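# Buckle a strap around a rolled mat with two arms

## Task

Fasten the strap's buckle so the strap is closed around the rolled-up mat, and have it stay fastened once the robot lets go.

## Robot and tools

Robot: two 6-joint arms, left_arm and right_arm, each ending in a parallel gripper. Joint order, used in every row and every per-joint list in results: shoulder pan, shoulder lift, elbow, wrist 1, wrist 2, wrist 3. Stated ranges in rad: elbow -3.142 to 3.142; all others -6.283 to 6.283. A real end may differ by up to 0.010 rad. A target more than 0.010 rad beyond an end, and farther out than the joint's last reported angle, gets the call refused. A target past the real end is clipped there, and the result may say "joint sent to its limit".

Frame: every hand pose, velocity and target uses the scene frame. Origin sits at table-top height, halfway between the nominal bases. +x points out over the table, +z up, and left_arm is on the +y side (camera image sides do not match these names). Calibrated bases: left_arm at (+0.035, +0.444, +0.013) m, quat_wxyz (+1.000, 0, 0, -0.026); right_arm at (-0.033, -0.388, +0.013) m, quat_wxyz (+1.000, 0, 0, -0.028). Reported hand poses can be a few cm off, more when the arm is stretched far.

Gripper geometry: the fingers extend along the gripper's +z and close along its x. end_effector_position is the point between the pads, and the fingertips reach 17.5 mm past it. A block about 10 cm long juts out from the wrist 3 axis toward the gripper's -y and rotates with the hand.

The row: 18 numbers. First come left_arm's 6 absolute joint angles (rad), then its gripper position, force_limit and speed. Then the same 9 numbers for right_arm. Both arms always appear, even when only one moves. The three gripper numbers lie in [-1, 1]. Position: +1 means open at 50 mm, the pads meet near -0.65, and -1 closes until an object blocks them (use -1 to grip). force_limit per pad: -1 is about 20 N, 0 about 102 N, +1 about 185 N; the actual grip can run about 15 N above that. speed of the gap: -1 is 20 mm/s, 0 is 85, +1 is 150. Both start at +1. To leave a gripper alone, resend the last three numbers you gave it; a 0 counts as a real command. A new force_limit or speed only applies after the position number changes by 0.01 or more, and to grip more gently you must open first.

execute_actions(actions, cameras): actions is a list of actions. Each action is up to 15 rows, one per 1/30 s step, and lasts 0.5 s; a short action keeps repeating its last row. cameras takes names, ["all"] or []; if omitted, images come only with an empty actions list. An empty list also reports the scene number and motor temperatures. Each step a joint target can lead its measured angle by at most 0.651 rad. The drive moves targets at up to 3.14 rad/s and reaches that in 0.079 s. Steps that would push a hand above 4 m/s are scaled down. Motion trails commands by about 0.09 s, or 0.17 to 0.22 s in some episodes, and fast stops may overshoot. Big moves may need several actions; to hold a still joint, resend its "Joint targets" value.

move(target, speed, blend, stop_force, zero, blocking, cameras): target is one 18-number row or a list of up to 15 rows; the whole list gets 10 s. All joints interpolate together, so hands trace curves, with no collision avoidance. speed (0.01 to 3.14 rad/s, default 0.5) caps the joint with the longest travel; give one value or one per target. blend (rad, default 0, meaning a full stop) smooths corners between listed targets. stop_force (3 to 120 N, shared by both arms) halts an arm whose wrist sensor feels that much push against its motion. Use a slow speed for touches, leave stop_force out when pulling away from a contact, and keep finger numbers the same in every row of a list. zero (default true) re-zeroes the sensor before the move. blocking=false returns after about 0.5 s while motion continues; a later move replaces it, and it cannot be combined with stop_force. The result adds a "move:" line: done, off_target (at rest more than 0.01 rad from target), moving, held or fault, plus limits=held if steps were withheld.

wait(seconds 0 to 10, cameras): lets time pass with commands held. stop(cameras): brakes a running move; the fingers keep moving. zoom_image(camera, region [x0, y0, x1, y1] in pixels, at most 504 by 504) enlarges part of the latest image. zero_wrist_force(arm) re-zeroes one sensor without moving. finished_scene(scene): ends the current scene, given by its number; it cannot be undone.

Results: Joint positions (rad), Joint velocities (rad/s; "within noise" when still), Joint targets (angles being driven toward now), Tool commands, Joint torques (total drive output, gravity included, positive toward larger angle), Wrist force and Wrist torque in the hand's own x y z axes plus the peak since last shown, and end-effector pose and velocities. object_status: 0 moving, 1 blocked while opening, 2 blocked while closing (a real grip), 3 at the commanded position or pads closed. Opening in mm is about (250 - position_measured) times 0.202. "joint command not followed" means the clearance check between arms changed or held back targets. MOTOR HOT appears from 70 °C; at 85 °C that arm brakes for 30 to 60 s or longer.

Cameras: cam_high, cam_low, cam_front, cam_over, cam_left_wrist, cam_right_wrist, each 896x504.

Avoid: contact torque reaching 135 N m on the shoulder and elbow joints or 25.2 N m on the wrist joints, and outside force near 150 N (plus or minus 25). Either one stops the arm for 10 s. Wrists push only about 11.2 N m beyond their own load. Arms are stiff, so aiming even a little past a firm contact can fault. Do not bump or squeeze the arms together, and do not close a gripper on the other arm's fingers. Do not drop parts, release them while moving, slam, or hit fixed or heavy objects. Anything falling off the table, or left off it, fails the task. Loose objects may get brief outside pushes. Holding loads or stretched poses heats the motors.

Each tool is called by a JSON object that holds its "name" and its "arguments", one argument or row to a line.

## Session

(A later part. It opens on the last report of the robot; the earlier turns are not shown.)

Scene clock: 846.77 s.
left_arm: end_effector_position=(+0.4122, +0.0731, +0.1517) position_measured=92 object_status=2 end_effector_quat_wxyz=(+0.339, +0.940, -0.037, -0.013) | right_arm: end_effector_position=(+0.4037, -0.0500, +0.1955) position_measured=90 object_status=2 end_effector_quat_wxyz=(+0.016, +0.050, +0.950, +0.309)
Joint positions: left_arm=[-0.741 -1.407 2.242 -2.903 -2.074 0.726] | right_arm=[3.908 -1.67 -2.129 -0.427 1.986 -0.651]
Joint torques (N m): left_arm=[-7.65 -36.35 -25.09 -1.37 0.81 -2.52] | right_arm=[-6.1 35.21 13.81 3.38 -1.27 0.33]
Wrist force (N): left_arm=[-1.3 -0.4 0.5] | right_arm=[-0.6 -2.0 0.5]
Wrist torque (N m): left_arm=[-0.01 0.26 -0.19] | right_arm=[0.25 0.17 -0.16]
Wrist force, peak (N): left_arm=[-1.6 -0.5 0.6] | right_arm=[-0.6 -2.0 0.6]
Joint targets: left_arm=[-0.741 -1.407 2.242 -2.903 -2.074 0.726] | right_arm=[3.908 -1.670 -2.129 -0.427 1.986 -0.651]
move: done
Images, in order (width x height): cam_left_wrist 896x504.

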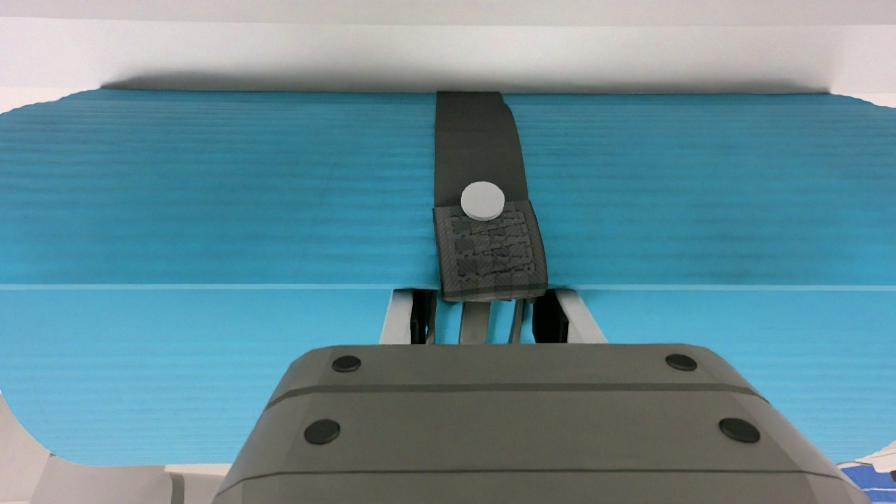

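{"name": "move", "arguments": {
  "target": [
    [-0.7645,-1.423,2.2135,-2.87,-2.0627,0.7028,-1,0.0,-0.9,3.9084,-1.67,-2.1289,-0.4271,1.9856,-0.6512,-0.97,0.1,-0.9],
    [-0.909,-1.4855,1.9217,-2.2067,-1.7411,0.6976,-1,0.0,-0.9,3.9084,-1.67,-2.1289,-0.4271,1.9856,-0.6512,-0.97,0.1,-0.9]
  ],
  "speed": [0.1,0.25],
  "cameras": ["cam_left_wrist","cam_front","cam_over","cam_low","cam_high"]
}}

{"name": "zoom_image", "arguments": {
  "camera": "cam_front",
  "region": [330, 140, 500, 230]
}}

{"name": "zoom_image", "arguments": {
  "camera": "cam_over",
  "region": [270, 80, 510, 270]
}}

{"name": "zoom_image", "arguments": {
  "camera": "cam_low",
  "region": [480, 150, 620, 220]
}}

{"name": "zoom_image", "arguments": {
  "camera": "cam_left_wrist",
  "region": [320, 120, 620, 350]
}}

Scene clock: 865.80 s.
left_arm: end_effector_position=(+0.4178, +0.0521, +0.2025) position_measured=91 object_status=2 end_effector_quat_wxyz=(+0.130, +0.990, -0.052, -0.007) | right_arm: end_effector_position=(+0.4037, -0.0500, +0.1955) position_measured=90 object_status=2 end_effector_quat_wxyz=(+0.016, +0.050, +0.950, +0.309)
Joint positions: left_arm=[-0.909 -1.486 1.922 -2.207 -1.741 0.698] | right_arm=[3.908 -1.67 -2.129 -0.427 1.986 -0.651]
Joint torques (N m): left_arm=[9.72 -24.41 -18.61 -4.97 -1.7 -2.19] | right_arm=[6.15 34.9 21.02 5.39 3.48 0.34]
Wrist force (N): left_arm=[-2.1 -0.9 1.1] | right_arm=[-0.7 1.3 -0.8]
Wrist torque (N m): left_arm=[-0.01 0.22 -0.02] | right_arm=[0.35 0.16 -0.16]
Wrist force, peak (N): left_arm=[-37.0 -44.3 -90.8] | right_arm=[0.9 -0.3 -15.4]
Joint targets: left_arm=[-0.909 -1.486 1.922 -2.207 -1.741 0.698] | right_arm=[3.908 -1.670 -2.129 -0.427 1.986 -0.651]
move: done
Images, in order (width x height): cam_high 896x504, cam_low 896x504, cam_front 896x504, cam_over 896x504, cam_left_wrist 896x504.

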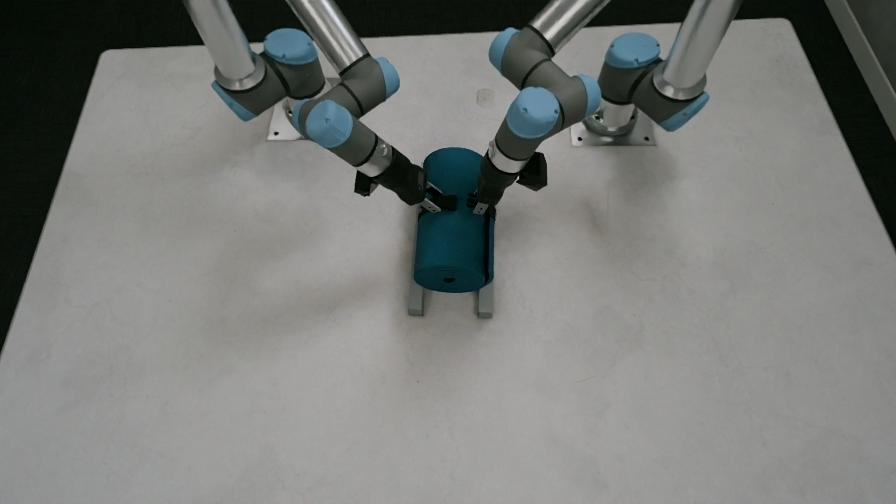

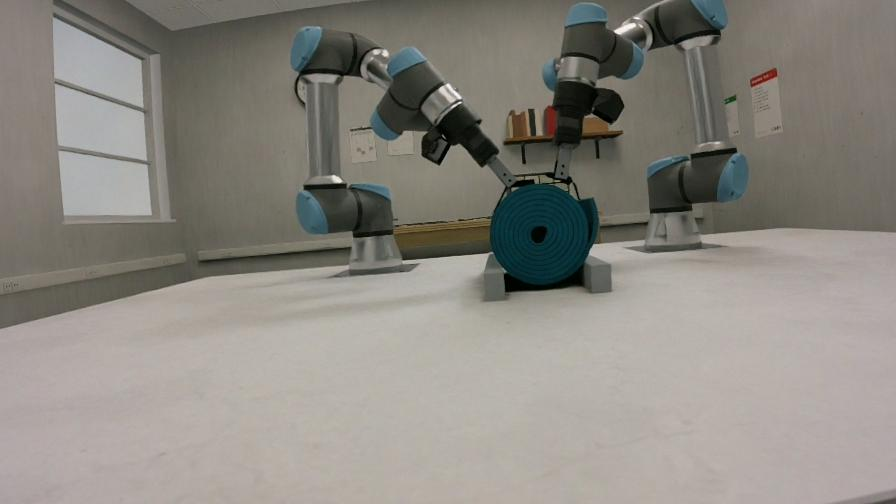

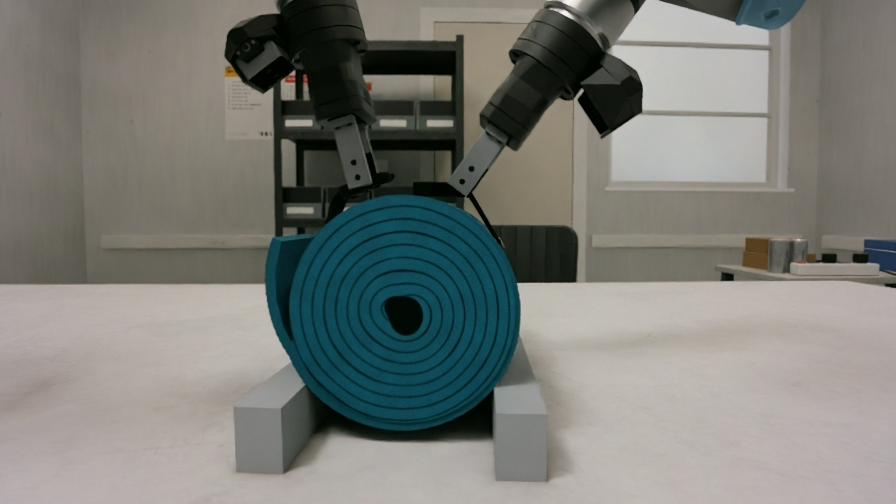

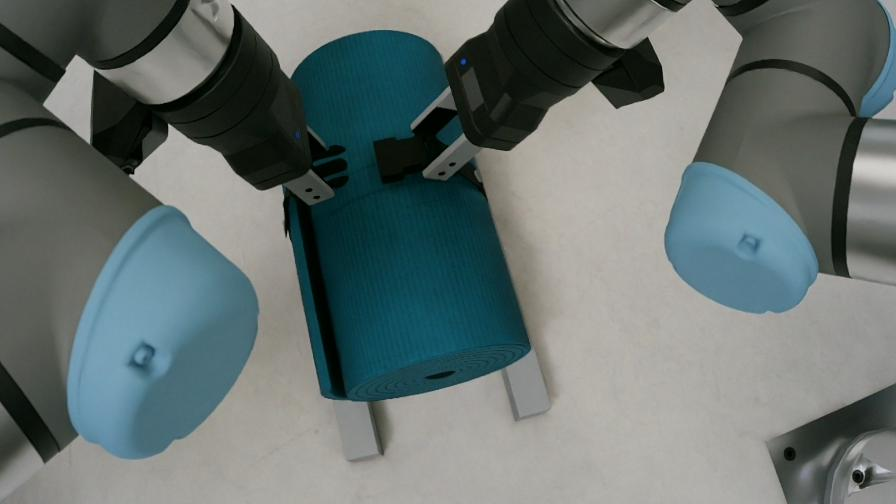

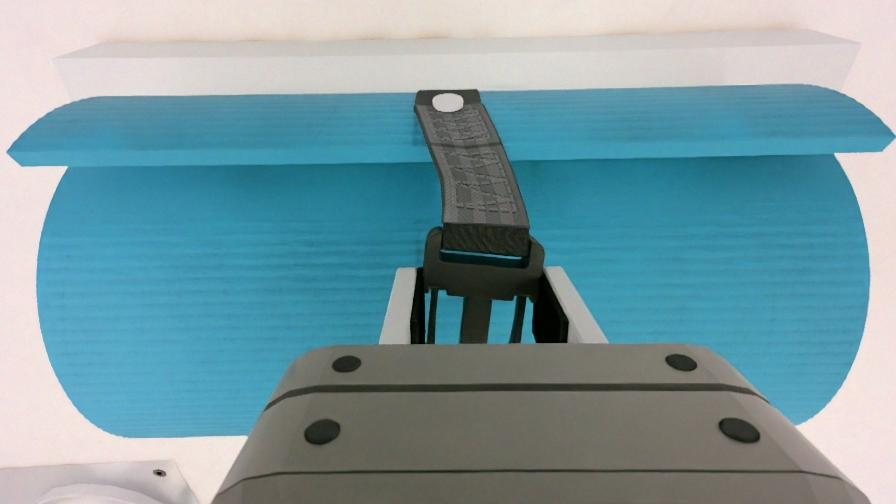

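Scaled by 2.965.

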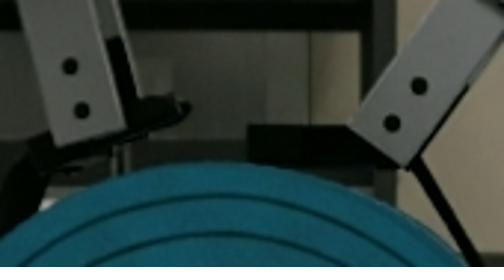

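Scaled by 2.100.

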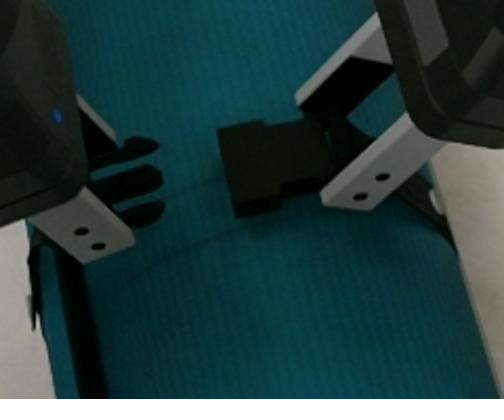

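Scaled by 3.600.

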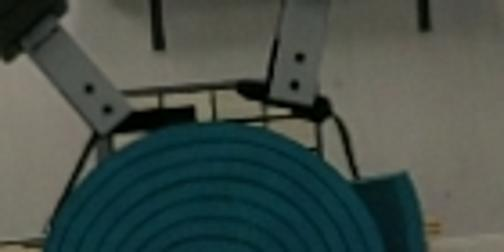

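Scaled by 1.680.

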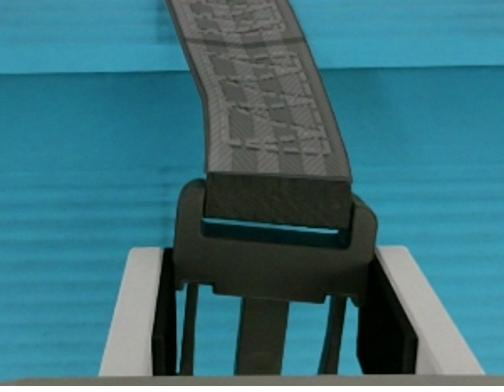

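{"name": "move", "arguments": {
  "target": [-1.0191,-1.3915,1.7202,-1.8376,-1.5385,0.4811,-1,0.0,-0.9,3.9084,-1.67,-2.1289,-0.4271,1.9856,-0.6512,-0.97,0.1,-0.9],
  "speed": 0.2,
  "cameras": ["cam_left_wrist","cam_front","cam_over","cam_high"]
}}

{"name": "zoom_image", "arguments": {
  "camera": "cam_front",
  "region": [330, 140, 500, 230]
}}

{"name": "zoom_image", "arguments": {
  "camera": "cam_over",
  "region": [270, 80, 510, 270]
}}

{"name": "zoom_image", "arguments": {
  "camera": "cam_high",
  "region": [420, 180, 500, 226]
}}

{"name": "zoom_image", "arguments": {
  "camera": "cam_left_wrist",
  "region": [320, 120, 620, 350]
}}

Scene clock: 888.20 s.
left_arm: end_effector_position=(+0.4138, +0.0458, +0.2021) position_measured=91 object_status=2 end_effector_quat_wxyz=(-0.035, +0.999, +0.009, +0.000) | right_arm: end_effector_position=(+0.4037, -0.0500, +0.1955) position_measured=90 object_status=2 end_effector_quat_wxyz=(+0.016, +0.050, +0.950, +0.309)
Joint positions: left_arm=[-1.019 -1.391 1.72 -1.838 -1.539 0.481] | right_arm=[3.908 -1.67 -2.129 -0.427 1.986 -0.651]
Joint torques (N m): left_arm=[8.91 -44.69 -19.56 -4.79 -1.19 2.39] | right_arm=[6.06 34.84 29.9 5.41 3.58 0.36]
Wrist force (N): left_arm=[-1.6 0.5 2.6] | right_arm=[-0.7 1.4 -0.6]
Wrist torque (N m): left_arm=[0.09 0.21 0.00] | right_arm=[0.35 0.17 -0.16]
Wrist force, peak (N): left_arm=[-1.8 0.7 2.7] | right_arm=[-0.7 1.5 -1.0]
Joint targets: left_arm=[-1.019 -1.391 1.720 -1.838 -1.539 0.481] | right_arm=[3.908 -1.670 -2.129 -0.427 1.986 -0.651]
move: done
Images, in order (width x height): cam_high 896x504, cam_front 896x504, cam_over 896x504, cam_left_wrist 896x504.

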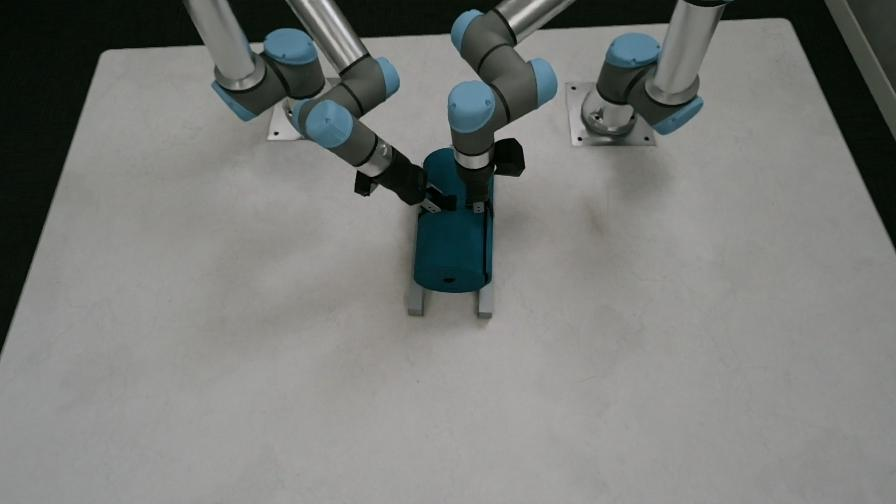

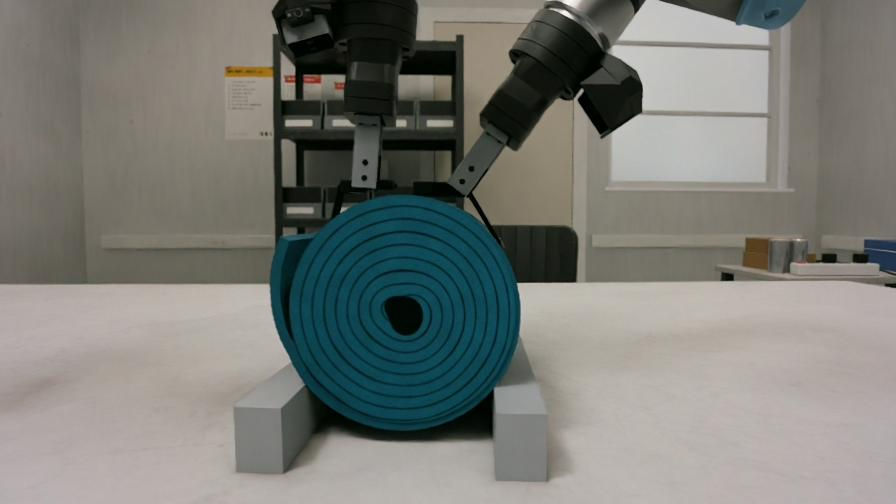

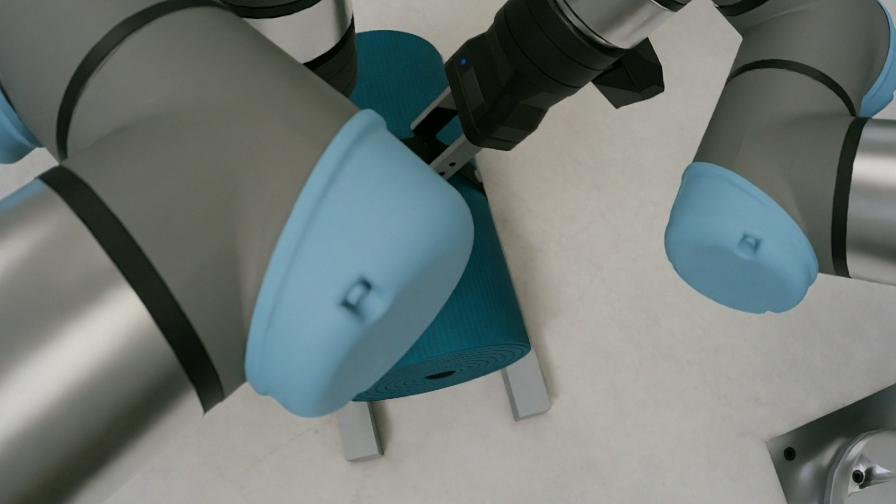

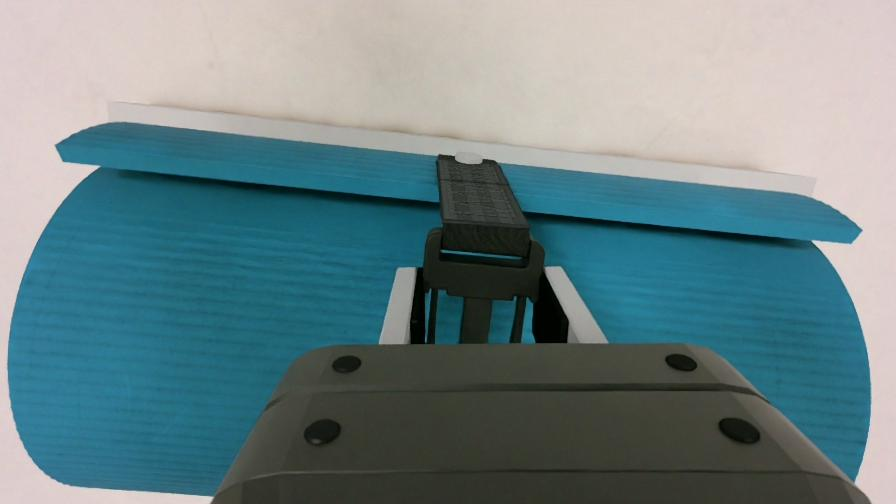

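Scaled by 2.965.

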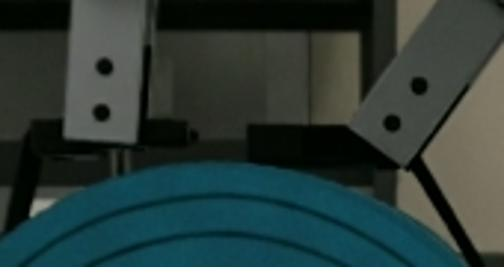

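Scaled by 2.100.

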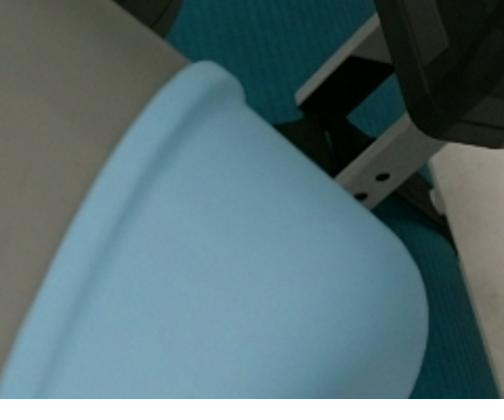

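Scaled by 6.300.

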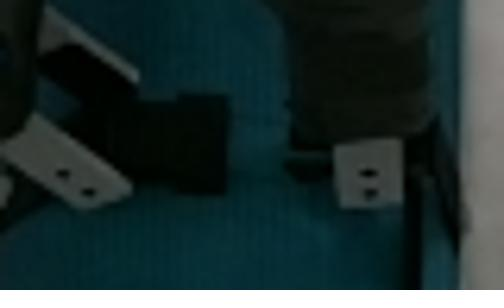

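Scaled by 1.680.

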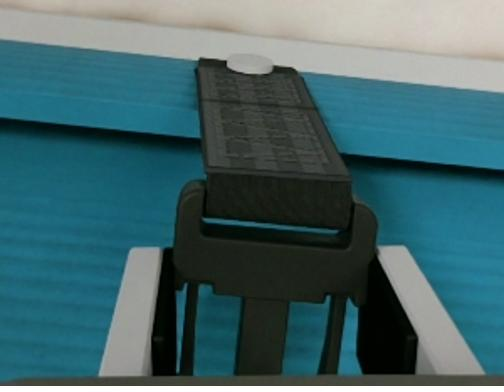

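{"name": "move", "arguments": {
  "target": [-1.0312,-1.3626,1.6959,-1.8418,-1.5392,0.469,-1,0.0,-0.9,3.9084,-1.67,-2.1289,-0.4271,1.9856,-0.6512,-0.97,0.1,-0.9],
  "speed": 0.08,
  "stop_force": 10,
  "cameras": ["cam_front","cam_high","cam_low"]
}}

{"name": "zoom_image", "arguments": {
  "camera": "cam_front",
  "region": [370, 160, 460, 210]
}}

{"name": "zoom_image", "arguments": {
  "camera": "cam_high",
  "region": [430, 185, 490, 220]
}}

{"name": "zoom_image", "arguments": {
  "camera": "cam_low",
  "region": [500, 160, 580, 210]
}}

Scene clock: 906.13 s.
left_arm: end_effector_position=(+0.4141, +0.0312, +0.1980) position_measured=91 object_status=2 end_effector_quat_wxyz=(-0.035, +0.999, +0.009, +0.000) | right_arm: end_effector_position=(+0.4037, -0.0500, +0.1955) position_measured=90 object_status=2 end_effector_quat_wxyz=(+0.016, +0.050, +0.950, +0.309)
Joint positions: left_arm=[-1.031 -1.363 1.696 -1.842 -1.539 0.469] | right_arm=[3.908 -1.67 -2.129 -0.427 1.986 -0.651]
Joint torques (N m): left_arm=[8.39 -46.01 -18.69 -1.29 -0.37 2.36] | right_arm=[6.37 34.89 29.5 5.32 3.58 0.42]
Wrist force (N): left_arm=[-1.7 0.0 2.1] | right_arm=[-0.7 1.3 -0.8]
Wrist torque (N m): left_arm=[0.12 0.21 0.06] | right_arm=[0.35 0.16 -0.16]
Wrist force, peak (N): left_arm=[-1.8 0.6 2.8] | right_arm=[-0.8 1.5 -0.9]
Joint targets: left_arm=[-1.031 -1.363 1.696 -1.842 -1.539 0.469] | right_arm=[3.908 -1.670 -2.129 -0.427 1.986 -0.651]
move: done
Images, in order (width x height): cam_high 896x504, cam_low 896x504, cam_front 896x504.

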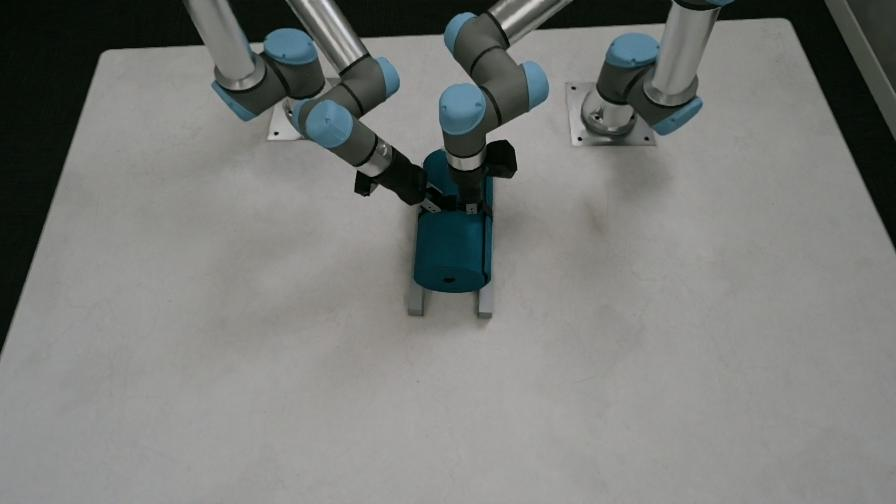

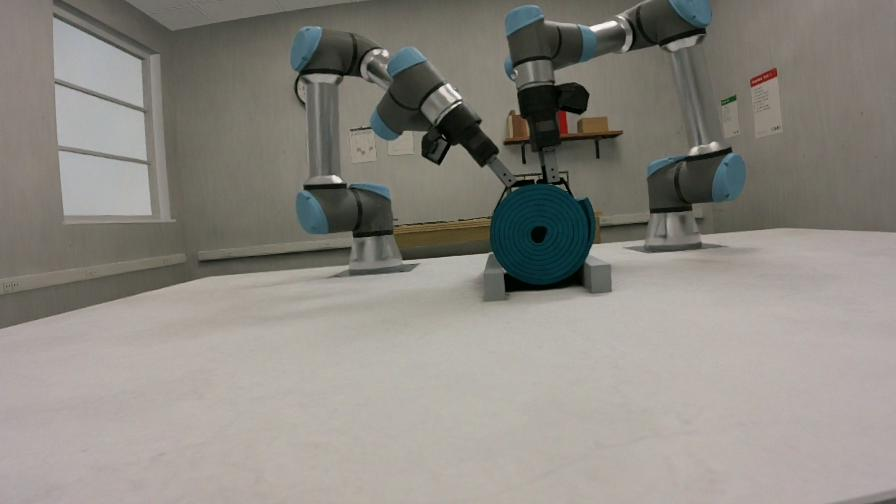

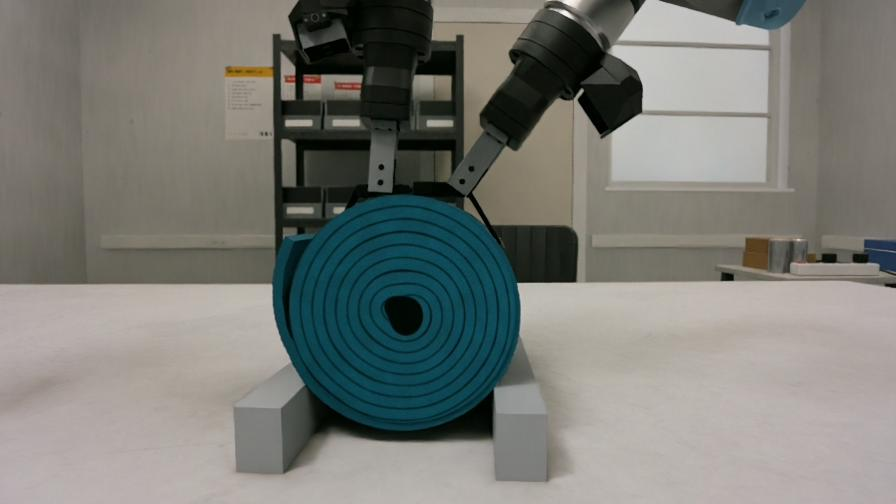

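Scaled by 5.600.

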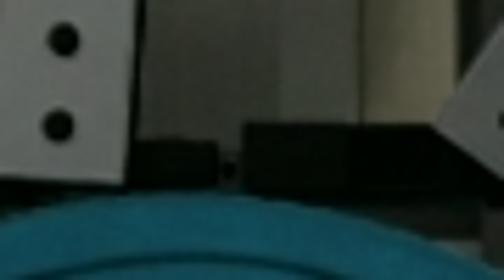

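Scaled by 8.400.

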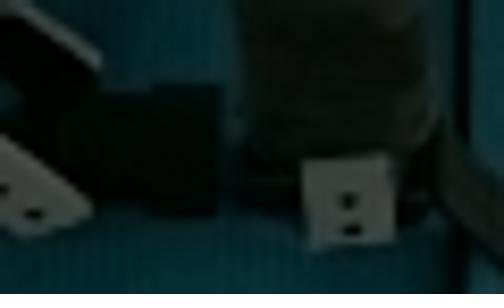

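Scaled by 6.300.

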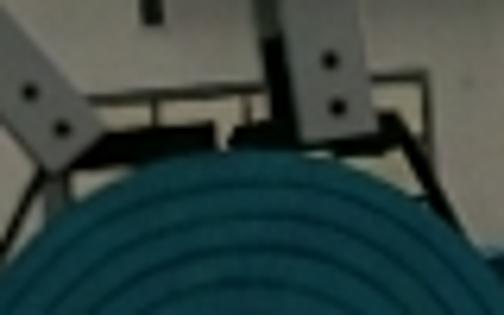

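{"name": "move", "arguments": {
  "target": [-1.0469,-1.3354,1.6616,-1.8343,-1.5402,0.4533,-1,0.0,-0.9,3.9084,-1.67,-2.1289,-0.4271,1.9856,-0.6512,-0.97,0.1,-0.9],
  "speed": 0.04,
  "stop_force": 20,
  "cameras": ["cam_front","cam_high","cam_low","cam_left_wrist"]
}}

{"name": "zoom_image", "arguments": {
  "camera": "cam_front",
  "region": [370, 160, 460, 210]
}}

{"name": "zoom_image", "arguments": {
  "camera": "cam_high",
  "region": [430, 185, 490, 220]
}}

{"name": "zoom_image", "arguments": {
  "camera": "cam_left_wrist",
  "region": [320, 120, 620, 350]
}}

Scene clock: 918.70 s.
left_arm: end_effector_position=(+0.4129, +0.0145, +0.1981) position_measured=91 object_status=2 end_effector_quat_wxyz=(-0.035, +0.999, +0.009, +0.000) | right_arm: end_effector_position=(+0.4037, -0.0500, +0.1955) position_measured=90 object_status=2 end_effector_quat_wxyz=(+0.016, +0.050, +0.950, +0.309)
Joint positions: left_arm=[-1.047 -1.335 1.662 -1.834 -1.54 0.453] | right_arm=[3.908 -1.67 -2.129 -0.427 1.986 -0.651]
Joint torques (N m): left_arm=[4.44 -47.9 -22.6 -8.16 -1.57 2.33] | right_arm=[-1.9 25.09 16.4 6.26 0.13 0.42]
Wrist force (N): left_arm=[-0.3 -10.1 4.1] | right_arm=[-0.4 -6.9 -5.7]
Wrist torque (N m): left_arm=[0.15 -0.05 0.09] | right_arm=[0.27 -0.03 -0.35]
Wrist force, peak (N): left_arm=[0.5 -18.8 4.6] | right_arm=[-0.9 -14.4 -11.1]
Joint targets: left_arm=[-1.047 -1.335 1.662 -1.834 -1.540 0.453] | right_arm=[3.908 -1.670 -2.129 -0.427 1.986 -0.651]
move: done
Images, in order (width x height): cam_high 896x504, cam_low 896x504, cam_front 896x504, cam_left_wrist 896x504.

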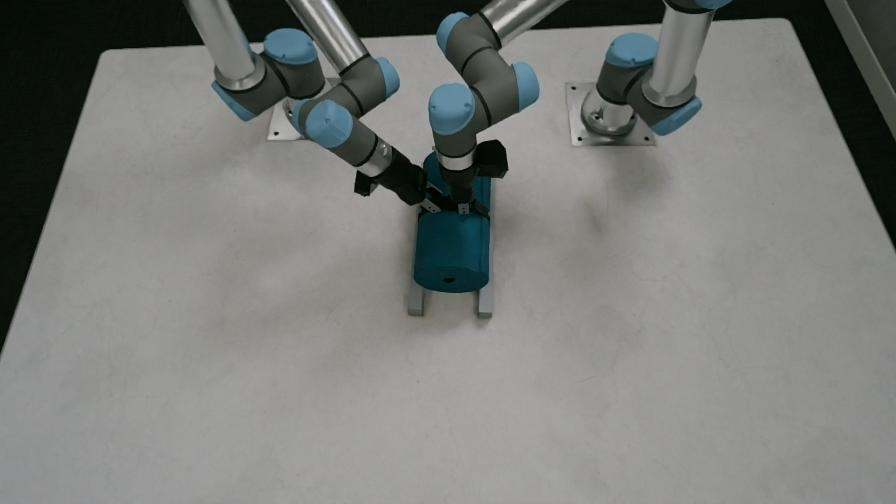

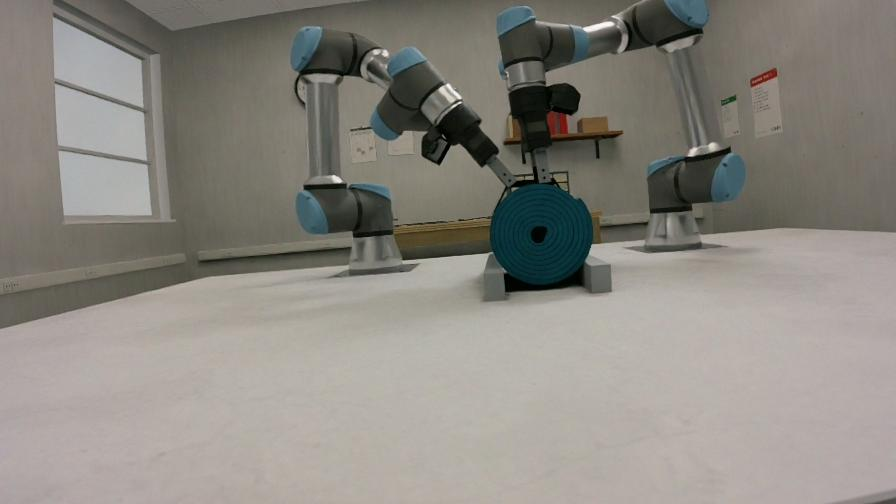

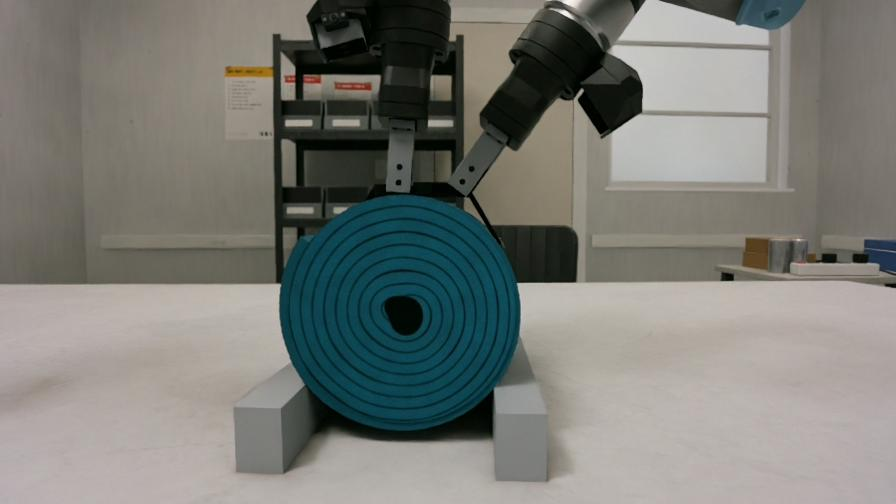

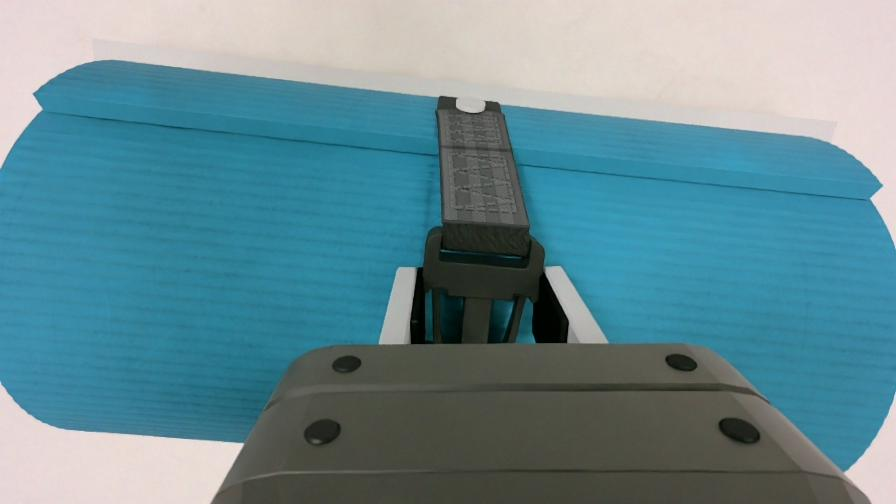

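Scaled by 5.600.

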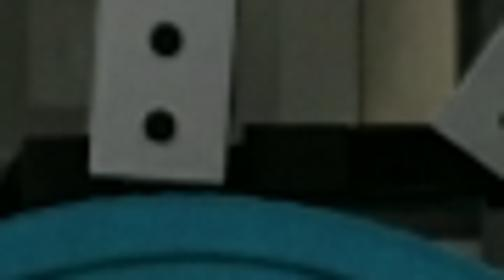

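Scaled by 8.400.

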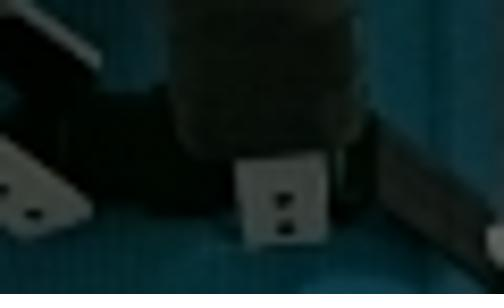

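Scaled by 1.680.

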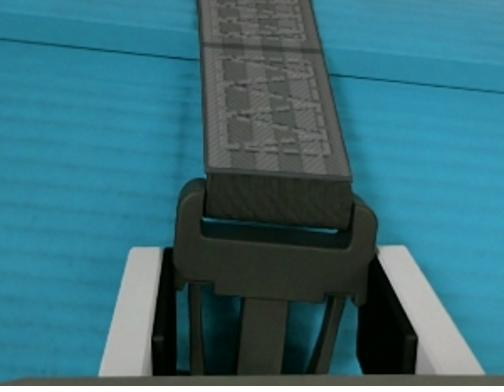

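{"name": "move", "arguments": {
  "target": [
    [-1.0469,-1.3354,1.6616,-1.8343,-1.5402,0.4533,0.67,-0.5,-0.9,3.9084,-1.67,-2.1289,-0.4271,1.9856,-0.6512,-0.97,0.1,-0.9]
  ],
  "speed": 0.05,
  "cameras": ["cam_front","cam_left_wrist"]
}}

{"name": "zoom_image", "arguments": {
  "camera": "cam_left_wrist",
  "region": [320, 120, 620, 350]
}}

{"name": "zoom_image", "arguments": {
  "camera": "cam_front",
  "region": [370, 160, 460, 210]
}}

Scene clock: 932.83 s.
left_arm: end_effector_position=(+0.4129, +0.0145, +0.1981) position_measured=52 object_status=3 end_effector_quat_wxyz=(-0.035, +0.999, +0.009, +0.000) | right_arm: end_effector_position=(+0.4037, -0.0500, +0.1955) position_measured=90 object_status=2 end_effector_quat_wxyz=(+0.016, +0.050, +0.950, +0.309)
Joint positions: left_arm=[-1.047 -1.335 1.662 -1.834 -1.54 0.453] | right_arm=[3.908 -1.67 -2.129 -0.427 1.986 -0.651]
Joint torques (N m): left_arm=[4.59 -40.86 -23.02 -0.37 0.38 2.48] | right_arm=[-2.64 21.42 14.9 3.33 0.03 0.35]
Wrist force (N): left_arm=[-1.4 0.5 -0.4] | right_arm=[-0.3 0.5 2.7]
Wrist torque (N m): left_arm=[0.10 0.20 0.06] | right_arm=[0.41 0.15 -0.17]
Wrist force, peak (N): left_arm=[-0.5 -10.5 4.1] | right_arm=[-0.4 -7.0 -6.1]
Joint targets: left_arm=[-1.047 -1.335 1.662 -1.834 -1.540 0.453] | right_arm=[3.908 -1.670 -2.129 -0.427 1.986 -0.651]
move: done
Images, in order (width x height): cam_front 896x504, cam_left_wrist 896x504.

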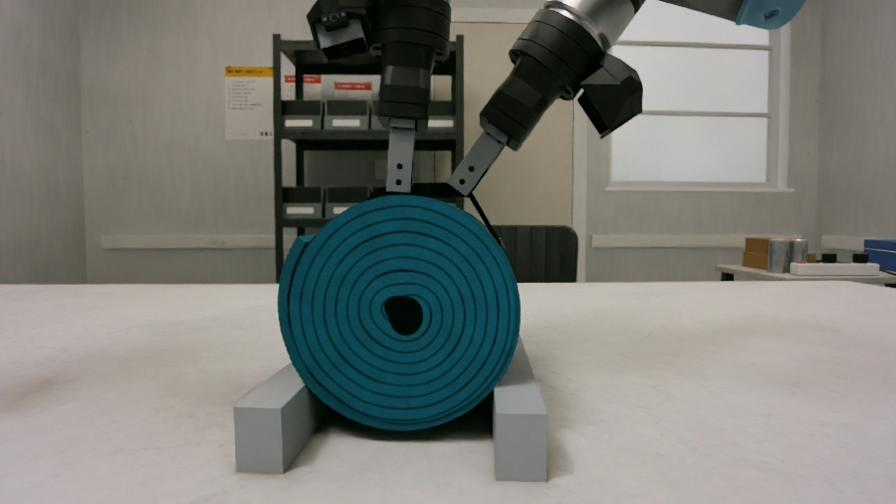

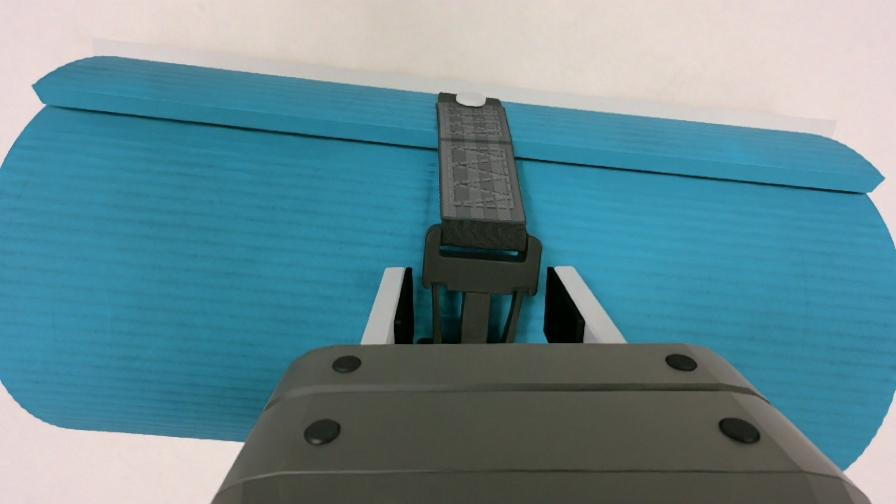

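Scaled by 1.680.

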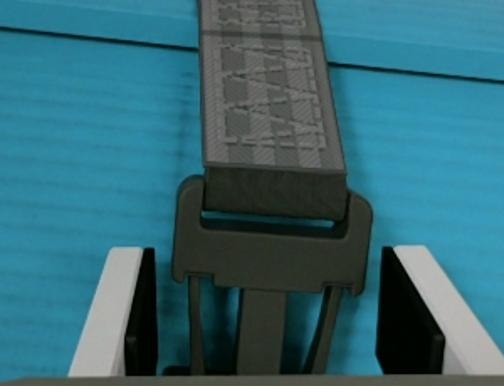

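Scaled by 5.600.

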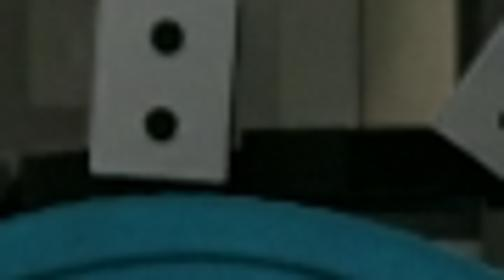

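{"name": "move", "arguments": {
  "target": [
    [-1.034,-1.3578,1.6899,-1.8405,-1.5394,0.4662,0.67,-0.5,-0.9,3.9084,-1.67,-2.1289,-0.4271,1.9856,-0.6512,-0.97,0.1,-0.9],
    [-1.034,-1.3578,1.6899,-1.8405,-1.5394,0.4662,-1,0.0,-0.9,3.9084,-1.67,-2.1289,-0.4271,1.9856,-0.6512,-0.97,0.1,-0.9]
  ],
  "speed": 0.05,
  "cameras": ["cam_front","cam_left_wrist"]
}}

{"name": "zoom_image", "arguments": {
  "camera": "cam_left_wrist",
  "region": [320, 120, 620, 350]
}}

{"name": "zoom_image", "arguments": {
  "camera": "cam_front",
  "region": [370, 160, 460, 210]
}}

Scene clock: 939.27 s.
left_arm: end_effector_position=(+0.4139, +0.0283, +0.1980) position_measured=88 object_status=2 end_effector_quat_wxyz=(-0.035, +0.999, +0.009, +0.000) | right_arm: end_effector_position=(+0.4037, -0.0500, +0.1955) position_measured=90 object_status=2 end_effector_quat_wxyz=(+0.016, +0.050, +0.950, +0.309)
Joint positions: left_arm=[-1.034 -1.358 1.69 -1.841 -1.539 0.466] | right_arm=[3.908 -1.67 -2.129 -0.427 1.986 -0.651]
Joint torques (N m): left_arm=[-5.08 -26.95 -33.87 -1.87 1.1 -2.76] | right_arm=[-2.95 37.03 15.62 3.11 0.92 0.4]
Wrist force (N): left_arm=[-9.0 -3.2 -0.3] | right_arm=[-7.8 -2.2 1.1]
Wrist torque (N m): left_arm=[0.08 0.16 0.25] | right_arm=[0.34 -0.10 -0.01]
Wrist force, peak (N): left_arm=[-9.5 -2.9 -0.5] | right_arm=[-8.3 -1.7 0.9]
Joint targets: left_arm=[-1.034 -1.358 1.690 -1.840 -1.539 0.466] | right_arm=[3.908 -1.670 -2.129 -0.427 1.986 -0.651]
move: done
Images, in order (width x height): cam_front 896x504, cam_left_wrist 896x504.

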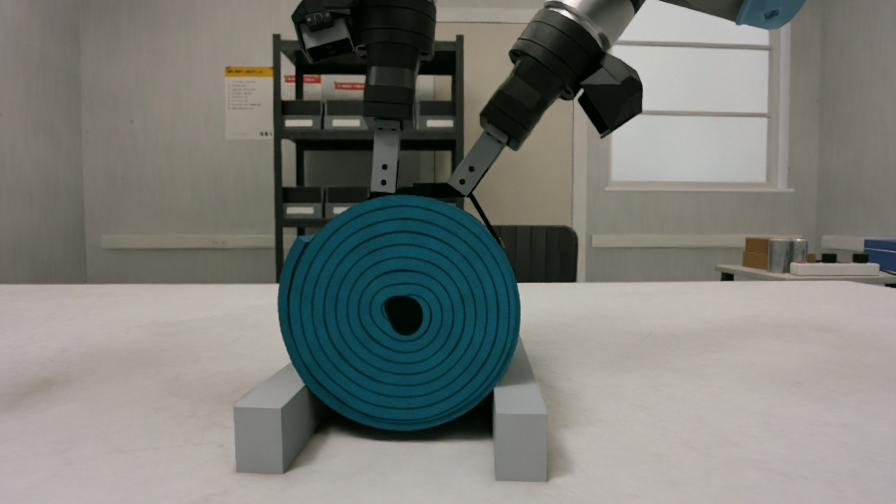

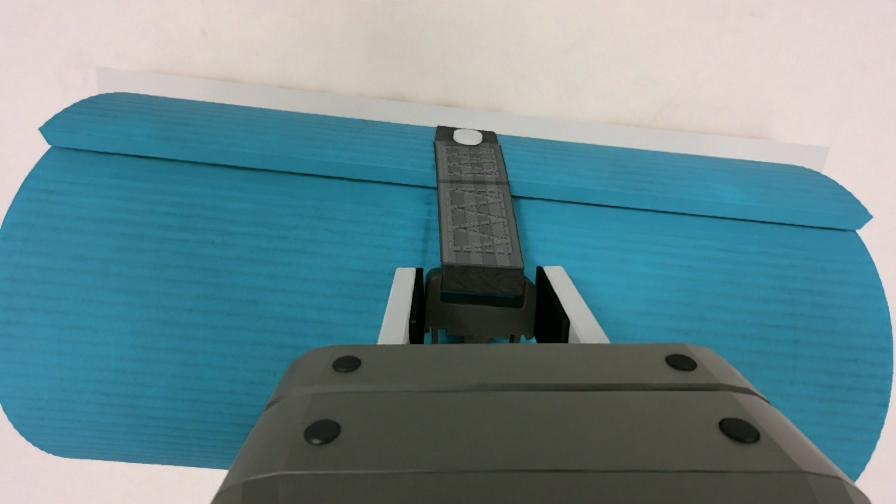

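Scaled by 1.680.

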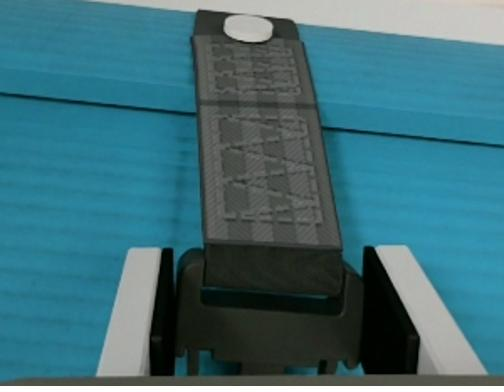

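Scaled by 5.600.

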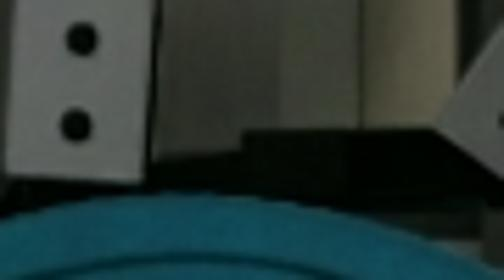

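{"name": "move", "arguments": {
  "target": [
    [-1.034,-1.3578,1.6899,-1.8405,-1.5394,0.4662,0.67,-0.5,-0.9,3.9084,-1.67,-2.1289,-0.4271,1.9856,-0.6512,-0.97,0.1,-0.9],
    [-1.034,-1.3558,1.6953,-1.848,-1.5394,0.4662,0.67,-0.5,-0.9,3.9084,-1.67,-2.1289,-0.4271,1.9856,-0.6512,-0.97,0.1,-0.9],
    [-1.034,-1.3558,1.6953,-1.848,-1.5394,0.4662,-1,0.0,-0.9,3.9084,-1.67,-2.1289,-0.4271,1.9856,-0.6512,-0.97,0.1,-0.9]
  ],
  "speed": 0.05,
  "cameras": ["cam_front","cam_left_wrist"]
}}

{"name": "zoom_image", "arguments": {
  "camera": "cam_left_wrist",
  "region": [320, 120, 620, 350]
}}

{"name": "zoom_image", "arguments": {
  "camera": "cam_front",
  "region": [370, 160, 460, 210]
}}

Scene clock: 948.93 s.
left_arm: end_effector_position=(+0.4139, +0.0284, +0.1951) position_measured=87 object_status=2 end_effector_quat_wxyz=(-0.035, +0.999, +0.009, +0.000) | right_arm: end_effector_position=(+0.4037, -0.0501, +0.1954) position_measured=90 object_status=2 end_effector_quat_wxyz=(+0.016, +0.050, +0.950, +0.309)
Joint positions: left_arm=[-1.034 -1.356 1.695 -1.848 -1.539 0.466] | right_arm=[3.908 -1.67 -2.129 -0.427 1.985 -0.651]
Joint torques (N m): left_arm=[-1.27 -36.24 -30.92 -1.6 1.54 1.21] | right_arm=[-2.1 34.61 15.41 3.38 2.97 0.38]
Wrist force (N): left_arm=[-10.1 -0.1 -0.5] | right_arm=[-8.9 1.1 2.4]
Wrist torque (N m): left_arm=[0.14 0.14 0.29] | right_arm=[0.43 -0.15 0.02]
Wrist force, peak (N): left_arm=[-10.5 -0.4 0.0] | right_arm=[-8.9 1.1 2.4]
Joint targets: left_arm=[-1.034 -1.356 1.695 -1.848 -1.539 0.466] | right_arm=[3.908 -1.670 -2.129 -0.427 1.986 -0.651]
move: done
Images, in order (width x height): cam_front 896x504, cam_left_wrist 896x504.

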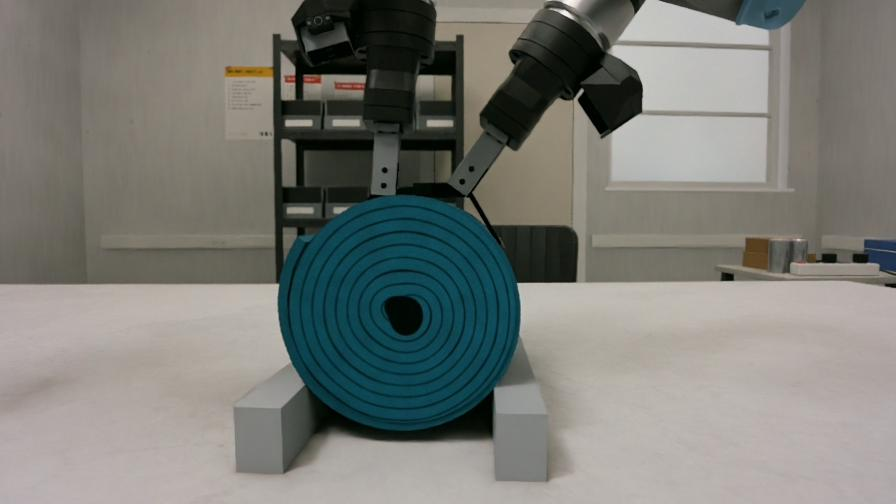

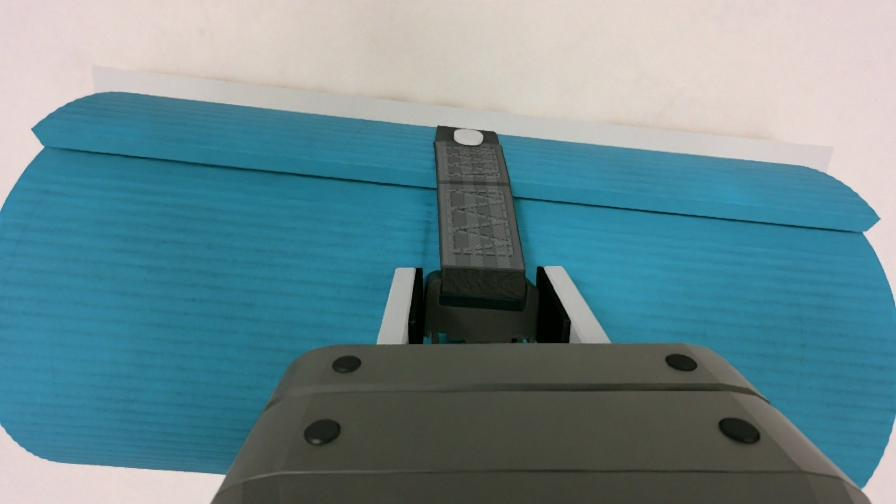

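Scaled by 1.680.

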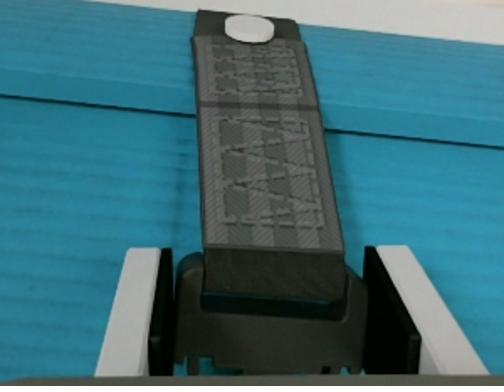

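Scaled by 5.600.

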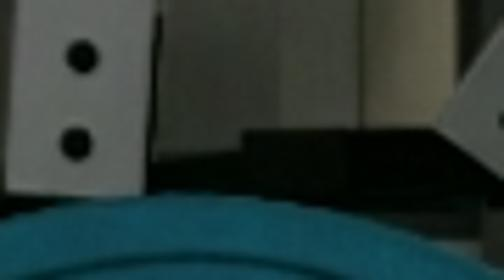

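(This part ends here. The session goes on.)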